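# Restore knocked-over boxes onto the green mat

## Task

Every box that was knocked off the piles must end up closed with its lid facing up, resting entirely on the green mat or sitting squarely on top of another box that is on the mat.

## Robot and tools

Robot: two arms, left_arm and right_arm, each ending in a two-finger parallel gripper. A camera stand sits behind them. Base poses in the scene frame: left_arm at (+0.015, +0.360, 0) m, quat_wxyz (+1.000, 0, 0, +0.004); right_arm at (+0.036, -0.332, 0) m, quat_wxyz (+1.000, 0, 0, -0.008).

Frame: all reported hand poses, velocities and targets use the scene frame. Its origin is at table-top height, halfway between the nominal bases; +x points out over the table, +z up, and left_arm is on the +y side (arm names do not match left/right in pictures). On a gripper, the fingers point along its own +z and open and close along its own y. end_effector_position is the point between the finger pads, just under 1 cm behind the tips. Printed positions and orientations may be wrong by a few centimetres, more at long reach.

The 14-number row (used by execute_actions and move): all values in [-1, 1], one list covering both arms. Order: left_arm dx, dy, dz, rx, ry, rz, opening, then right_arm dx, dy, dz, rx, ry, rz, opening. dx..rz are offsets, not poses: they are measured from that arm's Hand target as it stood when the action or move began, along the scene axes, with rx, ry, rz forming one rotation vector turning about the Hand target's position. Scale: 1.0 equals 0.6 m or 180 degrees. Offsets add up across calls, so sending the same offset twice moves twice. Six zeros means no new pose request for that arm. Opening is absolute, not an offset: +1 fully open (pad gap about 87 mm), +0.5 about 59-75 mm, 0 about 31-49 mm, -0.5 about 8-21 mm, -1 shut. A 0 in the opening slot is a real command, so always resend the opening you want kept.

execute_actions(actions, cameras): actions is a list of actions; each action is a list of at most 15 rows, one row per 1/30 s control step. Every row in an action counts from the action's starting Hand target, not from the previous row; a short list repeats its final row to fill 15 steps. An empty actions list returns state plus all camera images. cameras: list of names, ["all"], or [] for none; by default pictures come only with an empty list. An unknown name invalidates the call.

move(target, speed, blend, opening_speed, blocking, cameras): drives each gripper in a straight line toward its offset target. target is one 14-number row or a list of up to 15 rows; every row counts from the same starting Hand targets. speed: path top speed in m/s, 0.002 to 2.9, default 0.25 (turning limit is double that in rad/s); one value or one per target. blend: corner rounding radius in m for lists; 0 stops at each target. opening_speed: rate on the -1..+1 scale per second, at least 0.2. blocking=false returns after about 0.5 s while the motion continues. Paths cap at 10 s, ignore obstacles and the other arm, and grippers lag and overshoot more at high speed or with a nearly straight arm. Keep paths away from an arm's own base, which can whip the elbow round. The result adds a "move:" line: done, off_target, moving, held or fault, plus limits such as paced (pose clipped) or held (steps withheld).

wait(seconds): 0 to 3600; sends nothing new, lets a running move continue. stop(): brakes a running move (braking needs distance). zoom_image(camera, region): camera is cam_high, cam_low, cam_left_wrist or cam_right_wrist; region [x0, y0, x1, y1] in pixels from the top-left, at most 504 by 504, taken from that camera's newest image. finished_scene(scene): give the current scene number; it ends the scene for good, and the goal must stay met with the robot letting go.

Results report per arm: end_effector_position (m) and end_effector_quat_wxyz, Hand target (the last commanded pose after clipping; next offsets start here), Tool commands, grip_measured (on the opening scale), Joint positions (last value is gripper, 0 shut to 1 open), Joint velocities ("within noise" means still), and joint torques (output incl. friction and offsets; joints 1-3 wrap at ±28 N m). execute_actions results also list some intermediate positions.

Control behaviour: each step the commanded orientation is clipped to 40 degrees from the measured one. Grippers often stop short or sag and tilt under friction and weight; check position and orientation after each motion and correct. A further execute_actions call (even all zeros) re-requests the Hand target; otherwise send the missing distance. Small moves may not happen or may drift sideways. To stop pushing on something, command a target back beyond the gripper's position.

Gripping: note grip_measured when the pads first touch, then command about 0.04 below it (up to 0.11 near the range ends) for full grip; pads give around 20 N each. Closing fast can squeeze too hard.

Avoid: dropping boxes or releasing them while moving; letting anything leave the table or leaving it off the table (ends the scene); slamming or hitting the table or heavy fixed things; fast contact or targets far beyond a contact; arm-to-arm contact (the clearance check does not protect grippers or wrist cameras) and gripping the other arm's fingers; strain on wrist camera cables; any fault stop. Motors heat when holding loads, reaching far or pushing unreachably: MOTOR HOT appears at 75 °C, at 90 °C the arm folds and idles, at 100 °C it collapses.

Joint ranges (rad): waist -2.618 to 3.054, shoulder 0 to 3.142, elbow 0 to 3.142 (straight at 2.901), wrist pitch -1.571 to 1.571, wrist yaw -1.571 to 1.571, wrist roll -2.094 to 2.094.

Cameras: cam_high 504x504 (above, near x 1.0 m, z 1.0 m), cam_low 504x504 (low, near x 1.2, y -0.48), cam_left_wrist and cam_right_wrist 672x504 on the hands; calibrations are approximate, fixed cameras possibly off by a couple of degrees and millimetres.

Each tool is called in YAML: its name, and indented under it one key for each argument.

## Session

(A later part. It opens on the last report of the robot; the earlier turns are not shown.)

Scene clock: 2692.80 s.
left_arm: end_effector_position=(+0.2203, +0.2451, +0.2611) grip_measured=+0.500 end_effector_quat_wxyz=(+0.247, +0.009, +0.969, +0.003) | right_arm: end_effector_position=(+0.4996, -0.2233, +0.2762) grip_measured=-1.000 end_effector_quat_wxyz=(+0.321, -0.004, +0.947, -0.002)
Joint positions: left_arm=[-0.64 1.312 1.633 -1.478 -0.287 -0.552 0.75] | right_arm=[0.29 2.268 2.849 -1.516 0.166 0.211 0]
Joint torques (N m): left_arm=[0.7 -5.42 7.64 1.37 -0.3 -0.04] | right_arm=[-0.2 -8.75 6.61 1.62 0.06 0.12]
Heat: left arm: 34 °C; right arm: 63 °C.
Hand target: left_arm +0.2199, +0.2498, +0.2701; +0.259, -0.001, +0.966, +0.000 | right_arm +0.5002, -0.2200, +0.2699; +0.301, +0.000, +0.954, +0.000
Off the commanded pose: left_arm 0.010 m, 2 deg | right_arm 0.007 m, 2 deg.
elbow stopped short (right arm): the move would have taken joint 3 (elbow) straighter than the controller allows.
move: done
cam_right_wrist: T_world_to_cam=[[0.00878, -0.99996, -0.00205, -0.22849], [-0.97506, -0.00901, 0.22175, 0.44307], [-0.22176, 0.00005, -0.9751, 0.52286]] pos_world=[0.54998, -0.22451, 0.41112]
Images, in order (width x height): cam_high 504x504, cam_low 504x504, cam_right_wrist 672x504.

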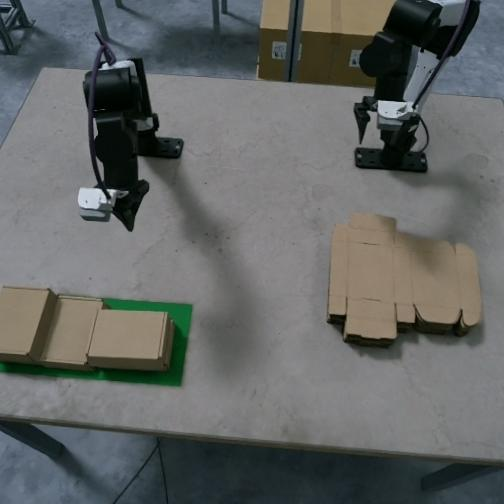

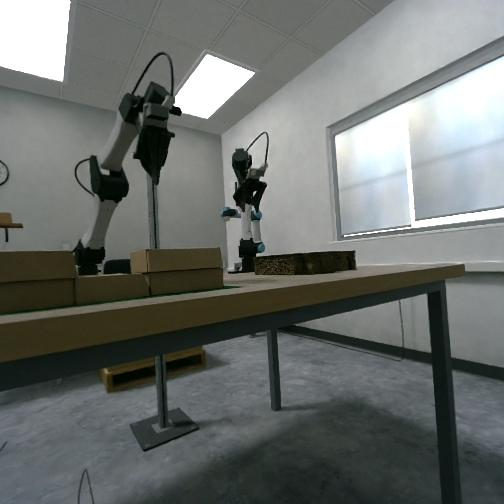

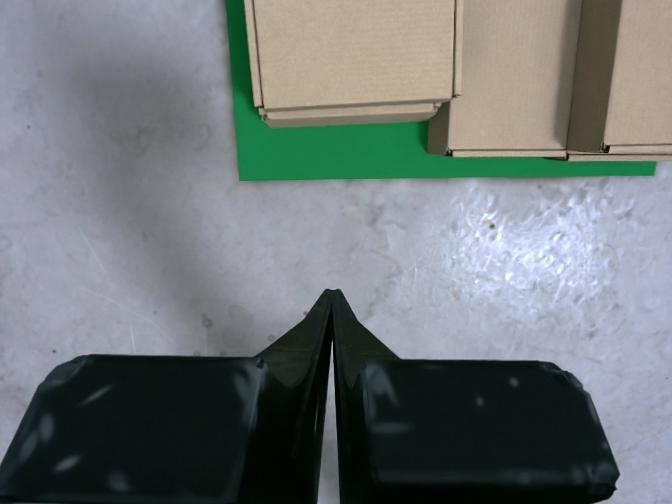

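move:
  target: [0,0,0,0,0,0,0.5,0,-0.2,0,0,0,0,-1]
  speed: 0.2
  cameras: ["cam_high","cam_right_wrist"]

zoom_image:
  camera: "cam_right_wrist"
  region: [120, 0, 624, 200]

zoom_image:
  camera: "cam_high"
  region: [0, 270, 200, 400]

Scene clock: 2704.40 s.
left_arm: end_effector_position=(+0.2203, +0.2451, +0.2611) grip_measured=+0.500 end_effector_quat_wxyz=(+0.247, +0.009, +0.969, +0.003) | right_arm: end_effector_position=(+0.5053, -0.3427, +0.2571) grip_measured=-1.000 end_effector_quat_wxyz=(+0.287, +0.009, +0.958, -0.003)
Joint positions: left_arm=[-0.64 1.312 1.633 -1.478 -0.287 -0.552 0.75] | right_arm=[-0.007 2.179 2.618 -1.427 -0.002 -0.003 0]
Joint torques (N m): left_arm=[0.59 -5.35 7.51 1.42 -0.19 -0.09] | right_arm=[-0.06 -13.23 4.66 1.83 0.01 -0.18]
Heat: left arm: 34 °C; right arm: 60 °C.
Hand target: left_arm +0.2199, +0.2498, +0.2701; +0.259, -0.001, +0.966, +0.000 | right_arm +0.5002, -0.3400, +0.2699; +0.301, +0.001, +0.954, +0.000
Off the commanded pose: left_arm 0.010 m, 2 deg | right_arm 0.014 m, 2 deg.
move: off_target (right_arm)
cam_right_wrist: T_world_to_cam=[[-0.01693, -0.99982, -0.00883, -0.33319], [-0.9568, 0.01364, 0.29044, 0.43266], [-0.29026, 0.01337, -0.95685, 0.53997]] pos_world=[0.56507, -0.34625, 0.38807]

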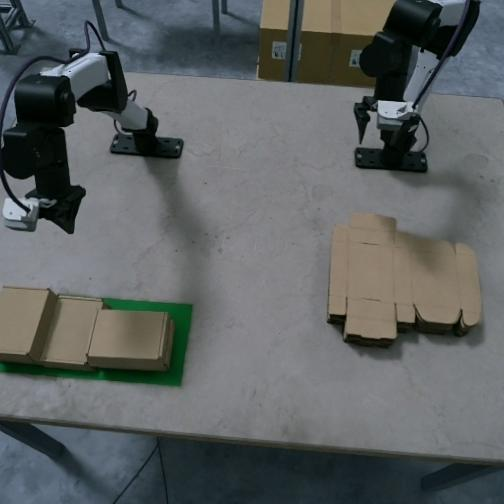

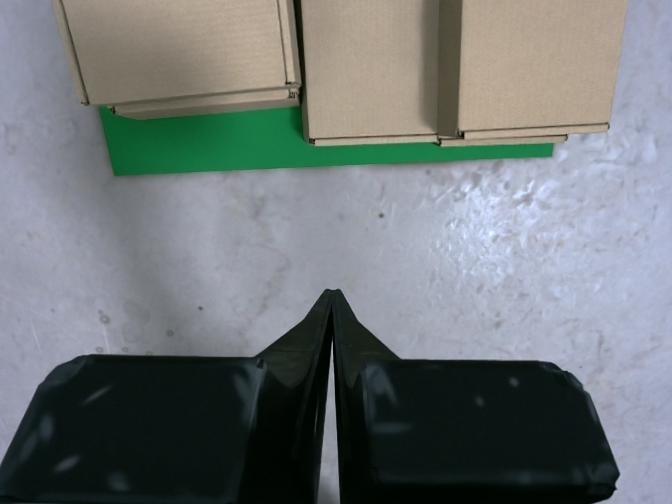

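Scaled by 1.000.

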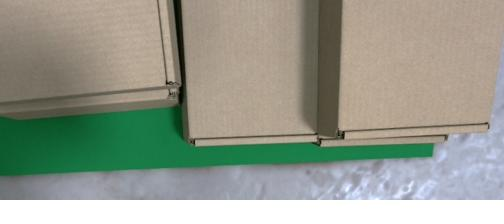

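Scaled by 2.520 from the camera's image (finer frame: 720x720).

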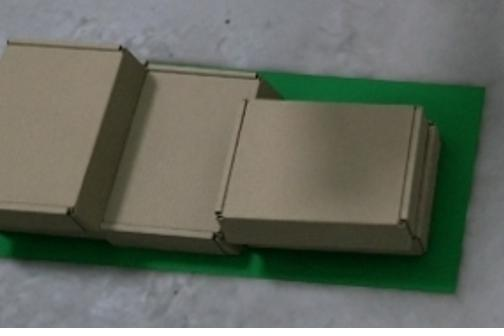

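zoom_image:
  camera: "cam_right_wrist"
  region: [420, 90, 640, 190]

Scaled by 2.291 from the camera's image (finer frame: 960x720).

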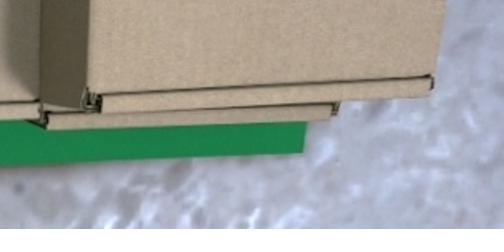

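move:
  target: [0,0,0,0,0,0,0.5,-0.02,-0.3,-0.02,0,0,0,-1]
  speed: 0.2
  cameras: ["cam_right_wrist"]

zoom_image:
  camera: "cam_right_wrist"
  region: [220, 0, 520, 220]

Scene clock: 2735.77 s.
left_arm: end_effector_position=(+0.2203, +0.2451, +0.2611) grip_measured=+0.500 end_effector_quat_wxyz=(+0.247, +0.009, +0.969, +0.003) | right_arm: end_effector_position=(+0.4853, -0.5231, +0.2645) grip_measured=-1.000 end_effector_quat_wxyz=(+0.326, +0.011, +0.945, -0.014)
Joint positions: left_arm=[-0.64 1.312 1.633 -1.478 -0.287 -0.552 0.75] | right_arm=[-0.444 2.303 2.849 -1.493 -0.246 -0.358 0]
Joint torques (N m): left_arm=[0.81 -5.61 7.46 1.41 -0.28 -0.09] | right_arm=[0.4 -9.18 6.89 1.71 -0.19 -0.16]
Heat: left arm: 34 °C; right arm: 58 °C.
Hand target: left_arm +0.2199, +0.2498, +0.2701; +0.259, -0.001, +0.966, +0.000 | right_arm +0.4882, -0.5200, +0.2580; +0.301, +0.001, +0.954, +0.000
Off the commanded pose: left_arm 0.010 m, 2 deg | right_arm 0.008 m, 4 deg.
elbow stopped short (right arm): the move would have taken joint 3 (elbow) straighter than the controller allows.
move: off_target (right_arm)
cam_right_wrist: T_world_to_cam=[[-0.02618, -0.9996, 0.01077, -0.51437], [-0.977, 0.02787, 0.2114, 0.45198], [-0.21161, -0.00498, -0.97734, 0.50127]] pos_world=[0.5342, -0.52426, 0.3999]

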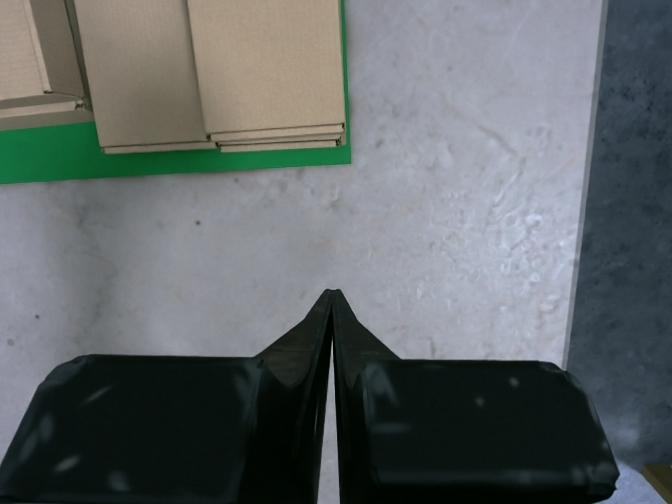

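Scaled by 1.680 from the camera's image (finer frame: 960x720).

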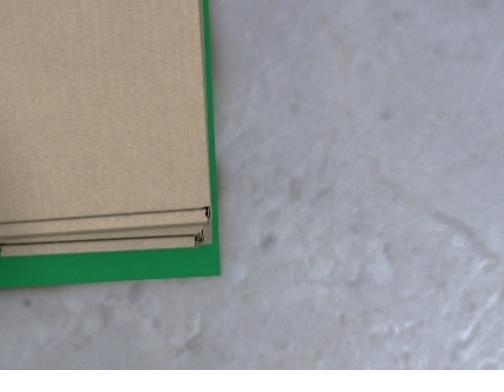

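move:
  target:
    - [0,0,0,0,0,0,0.5,-0.0303,-0.1667,-0.18,0.1329,-0.0562,-0.0903,-1]
    - [0,0,0,0,0,0,0.5,0.1197,-0.1333,-0.33,0.1329,-0.0562,-0.0903,-1]
    - [0,0,0,0,0,0,0.5,0.2113,-0.0917,-0.3517,0.1329,-0.0562,-0.0903,-1]
  speed: [0.2,0.15,0.1]
  blend: [0.02,0.02,0]
  cameras: ["cam_high","cam_right_wrist"]

Scene clock: 2758.50 s.
left_arm: end_effector_position=(+0.2203, +0.2451, +0.2611) grip_measured=+0.500 end_effector_quat_wxyz=(+0.247, +0.009, +0.969, +0.003) | right_arm: end_effector_position=(+0.6145, -0.5740, +0.0579) grip_measured=-1.000 end_effector_quat_wxyz=(+0.384, +0.187, +0.891, +0.153)
Joint positions: left_arm=[-0.64 1.312 1.633 -1.478 -0.287 -0.552 0.75] | right_arm=[-0.521 2.655 2.49 -0.692 -0.513 0.07 0]
Joint torques (N m): left_arm=[0.77 -5.26 7.68 1.39 -0.35 -0.05] | right_arm=[-0.23 -11.93 9.21 1.81 -0.01 0.11]
Heat: left arm: 34 °C; right arm: 55 °C.
Hand target: left_arm +0.2199, +0.2498, +0.2701; +0.259, -0.001, +0.966, +0.000 | right_arm +0.6150, -0.5751, +0.0468; +0.374, +0.196, +0.893, +0.155
Off the commanded pose: left_arm 0.010 m, 2 deg | right_arm 0.011 m, 2 deg.
move: off_target (right_arm)
cam_right_wrist: T_world_to_cam=[[-0.21037, -0.88124, -0.42328, -0.35334], [-0.97752, 0.1834, 0.104, 0.71904], [-0.01402, 0.43564, -0.90001, 0.45348]] pos_world=[0.63491, -0.6408, 0.18379]

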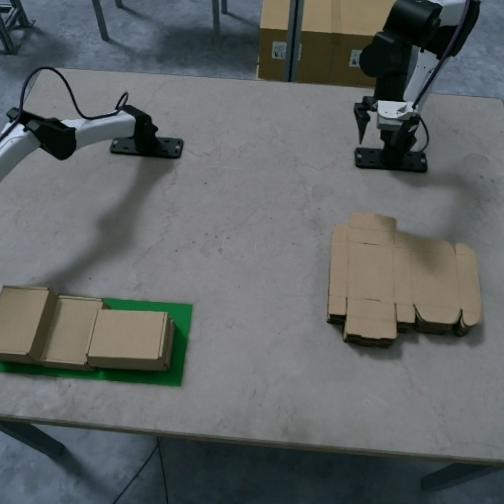

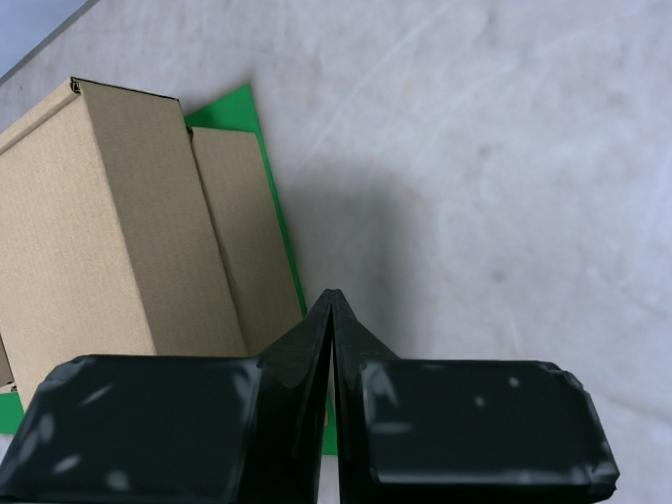

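move:
  target: [0,0,0,0,0,0,0.5,0.005,0.068,0,0,0,0,-1]
  speed: 0.06
  cameras: ["cam_high","cam_right_wrist"]

zoom_image:
  camera: "cam_high"
  region: [0, 270, 200, 400]

Scene clock: 2764.03 s.
left_arm: end_effector_position=(+0.2203, +0.2451, +0.2611) grip_measured=+0.500 end_effector_quat_wxyz=(+0.247, +0.009, +0.969, +0.003) | right_arm: end_effector_position=(+0.6160, -0.5351, +0.0282) grip_measured=-1.000 end_effector_quat_wxyz=(+0.361, +0.196, +0.898, +0.161)
Joint positions: left_arm=[-0.64 1.312 1.633 -1.478 -0.287 -0.552 0.75] | right_arm=[-0.458 2.592 2.269 -0.561 -0.474 0.127 0]
Joint torques (N m): left_arm=[0.57 -5.35 7.58 1.38 -0.31 -0.1] | right_arm=[0.32 -17.69 5.81 1.97 -0.09 0.1]
Heat: left arm: 34 °C; right arm: 57 °C.
Hand target: left_arm +0.2199, +0.2498, +0.2701; +0.259, -0.001, +0.966, +0.000 | right_arm +0.6180, -0.5342, +0.0470; +0.374, +0.196, +0.893, +0.155
Off the commanded pose: left_arm 0.010 m, 2 deg | right_arm 0.019 m, 2 deg.
move: off_target (right_arm)
cam_right_wrist: T_world_to_cam=[[-0.23099, -0.86904, -0.4375, -0.31175], [-0.97144, 0.18091, 0.15354, 0.71003], [-0.05428, 0.46047, -0.88601, 0.44752]] pos_world=[0.64203, -0.60545, 0.1511]

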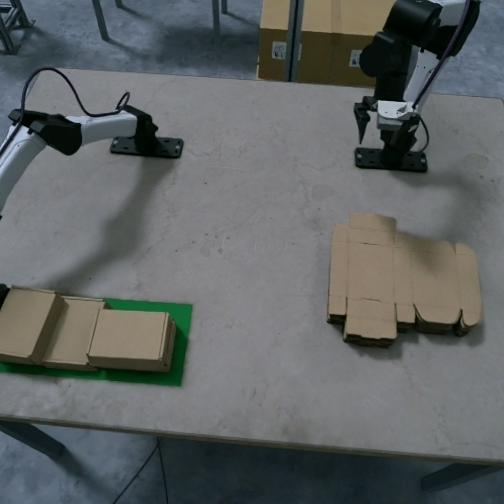

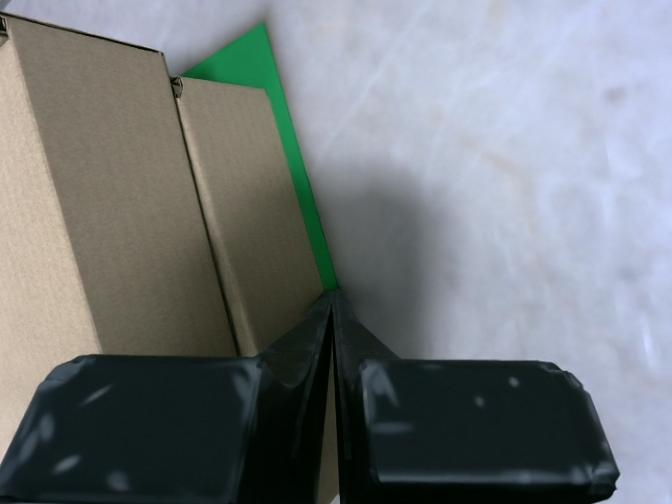

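Scaled by 2.520 from the camera's image (finer frame: 720x720).

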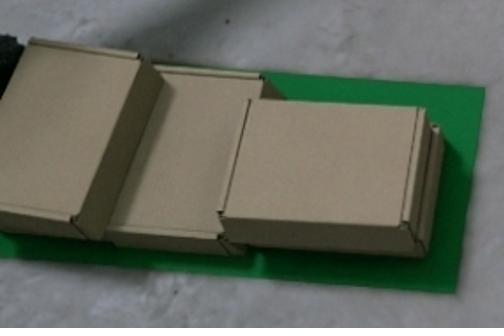

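move:
  target: [0,0,0,0,0,0,0.5,0.003,0.022,0,0,0,0,-1]
  speed: 0.05
  cameras: ["cam_high","cam_right_wrist"]

zoom_image:
  camera: "cam_high"
  region: [0, 270, 200, 400]

Scene clock: 2770.23 s.
left_arm: end_effector_position=(+0.2203, +0.2451, +0.2611) grip_measured=+0.500 end_effector_quat_wxyz=(+0.247, +0.009, +0.969, +0.003) | right_arm: end_effector_position=(+0.6178, -0.5238, +0.0281) grip_measured=-1.000 end_effector_quat_wxyz=(+0.361, +0.196, +0.898, +0.158)
Joint positions: left_arm=[-0.64 1.312 1.633 -1.478 -0.287 -0.552 0.75] | right_arm=[-0.437 2.564 2.215 -0.524 -0.454 0.145 0]
Joint torques (N m): left_arm=[0.9 -5.48 7.56 1.37 -0.29 -0.03] | right_arm=[0.17 -17.61 5.9 1.98 -0.05 0.1]
Heat: left arm: 34 °C; right arm: 63 °C.
Hand target: left_arm +0.2199, +0.2498, +0.2701; +0.259, -0.001, +0.966, +0.000 | right_arm +0.6198, -0.5210, +0.0468; +0.374, +0.196, +0.893, +0.155
Off the commanded pose: left_arm 0.010 m, 2 deg | right_arm 0.019 m, 2 deg.
move: off_target (right_arm)
cam_right_wrist: T_world_to_cam=[[-0.23396, -0.87043, -0.43314, -0.30061], [-0.97081, 0.18492, 0.15278, 0.71151], [-0.05289, 0.45624, -0.88828, 0.43928]] pos_world=[0.64364, -0.59365, 0.15129]

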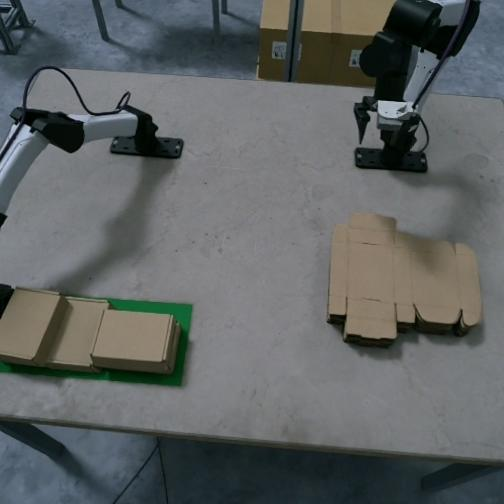

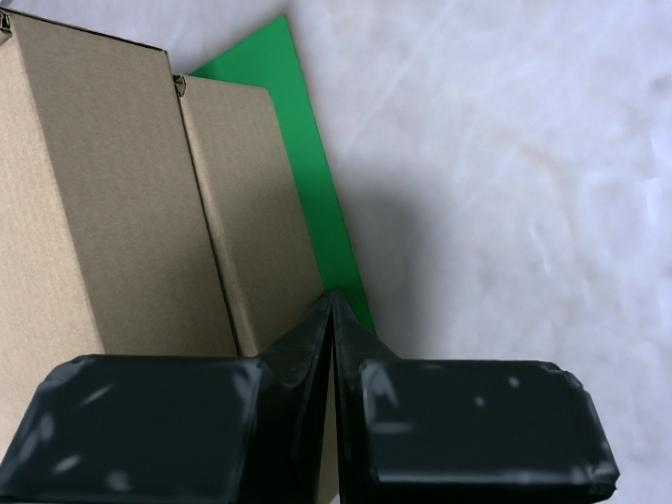

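Scaled by 2.520 from the camera's image (finer frame: 720x720).

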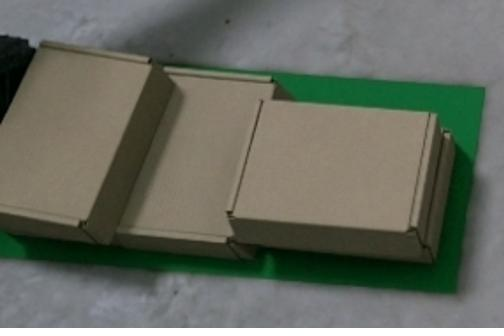

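move:
  target:
    - [0,0,0,0,0,0,0.5,0,-0.06,0.01,0,0,0,-1]
    - [0,0,0,0,0,0,0.5,-0.11,-0.13,0.12,0,0,0,-1]
    - [0,0,0,0,0,0,0.5,-0.2,0.1683,0.3637,-0.1332,0.056,0.0904,-1]
  speed: [0.1,0.15,0.2]
  blend: [0.01,0.02,0]
  cameras: ["cam_high","cam_right_wrist"]

zoom_image:
  camera: "cam_right_wrist"
  region: [100, 0, 604, 200]

zoom_image:
  camera: "cam_high"
  region: [0, 270, 200, 400]

Scene clock: 2788.70 s.
left_arm: end_effector_position=(+0.2203, +0.2451, +0.2611) grip_measured=+0.500 end_effector_quat_wxyz=(+0.247, +0.009, +0.969, +0.003) | right_arm: end_effector_position=(+0.4989, -0.4165, +0.2710) grip_measured=-1.000 end_effector_quat_wxyz=(+0.312, +0.003, +0.950, +0.004)
Joint positions: left_arm=[-0.64 1.312 1.633 -1.478 -0.287 -0.552 0.75] | right_arm=[-0.199 2.169 2.646 -1.426 -0.132 -0.166 0]
Joint torques (N m): left_arm=[0.64 -5.27 7.47 1.47 -0.29 -0.07] | right_arm=[-0.25 -8.55 7.1 1.64 0.05 -0.14]
Heat: left arm: 34 °C; right arm: 72 °C.
Hand target: left_arm +0.2199, +0.2498, +0.2701; +0.259, -0.001, +0.966, +0.000 | right_arm +0.4997, -0.4201, +0.2651; +0.301, +0.000, +0.953, +0.000
Off the commanded pose: left_arm 0.010 m, 2 deg | right_arm 0.007 m, 1 deg.
move: done
cam_right_wrist: T_world_to_cam=[[-0.00015, -0.99984, -0.01782, -0.4129], [-0.97053, -0.00415, 0.24095, 0.43629], [-0.24098, 0.01733, -0.97037, 0.53314]] pos_world=[0.55185, -0.42027, 0.40486]

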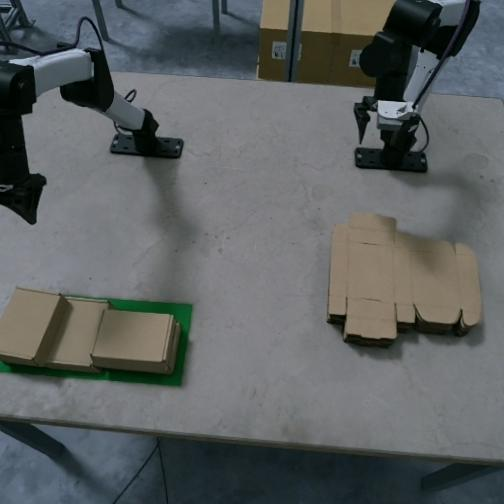

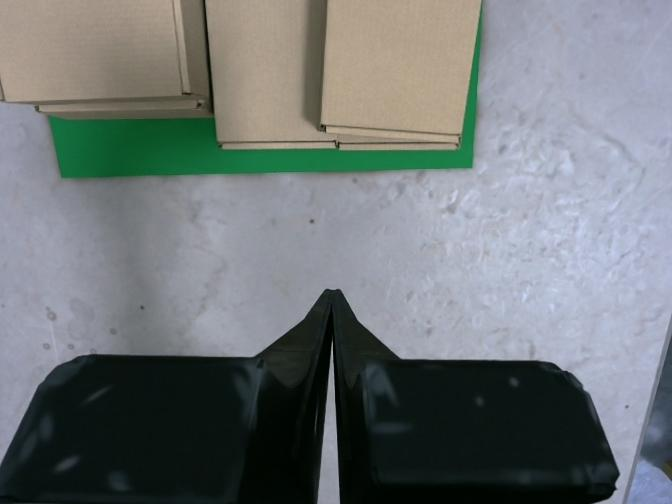

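Scaled by 1.000.

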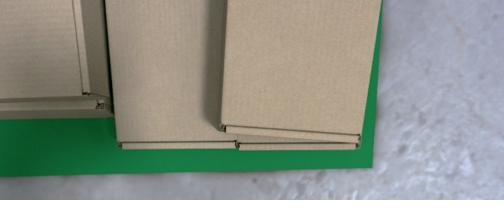

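Scaled by 2.520 from the camera's image (finer frame: 720x720).

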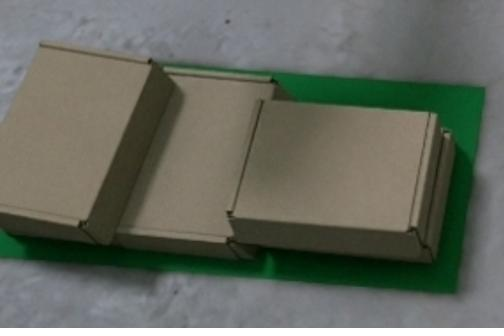

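move:
  target: [0,0,0,0,0,0,0.5,-0.333,0.2833,0.01,0,0,0,-1]
  speed: 0.25
  cameras: ["cam_high","cam_low"]

zoom_image:
  camera: "cam_low"
  region: [0, 220, 260, 320]

Scene clock: 2801.70 s.
left_arm: end_effector_position=(+0.2203, +0.2451, +0.2611) grip_measured=+0.500 end_effector_quat_wxyz=(+0.247, +0.009, +0.969, +0.003) | right_arm: end_effector_position=(+0.3044, -0.2491, +0.2748) grip_measured=-1.000 end_effector_quat_wxyz=(+0.309, -0.005, +0.951, +0.004)
Joint positions: left_arm=[-0.64 1.312 1.633 -1.478 -0.287 -0.552 0.75] | right_arm=[0.405 1.337 1.648 -1.286 0.215 0.313 0]
Joint torques (N m): left_arm=[0.61 -5.5 7.71 1.41 -0.28 -0.09] | right_arm=[0.14 -4.36 5.24 1.64 0.37 0.18]
Heat: left arm: 34 °C; right arm: 65 °C.
Hand target: left_arm +0.2199, +0.2498, +0.2701; +0.259, -0.001, +0.966, +0.000 | right_arm +0.2999, -0.2502, +0.2710; +0.301, +0.000, +0.953, +0.000
Off the commanded pose: left_arm 0.010 m, 2 deg | right_arm 0.006 m, 1 deg.
move: done

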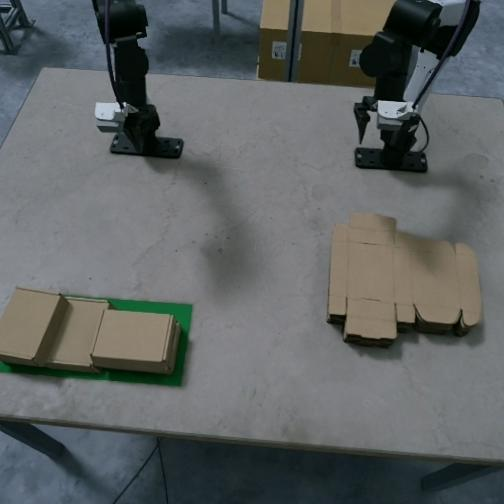

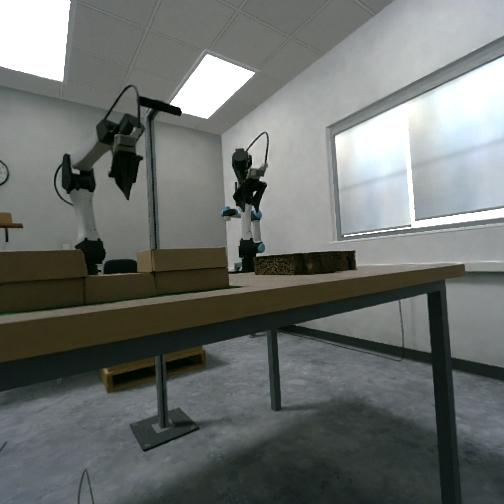

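Scaled by 1.938 from the camera's image (finer frame: 720x720).

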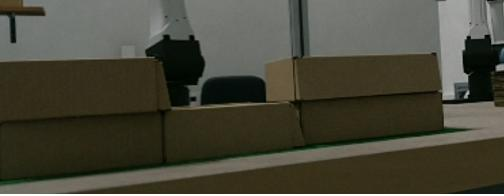

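finished_scene:
  scene: 2

The scene is finished: the task was done.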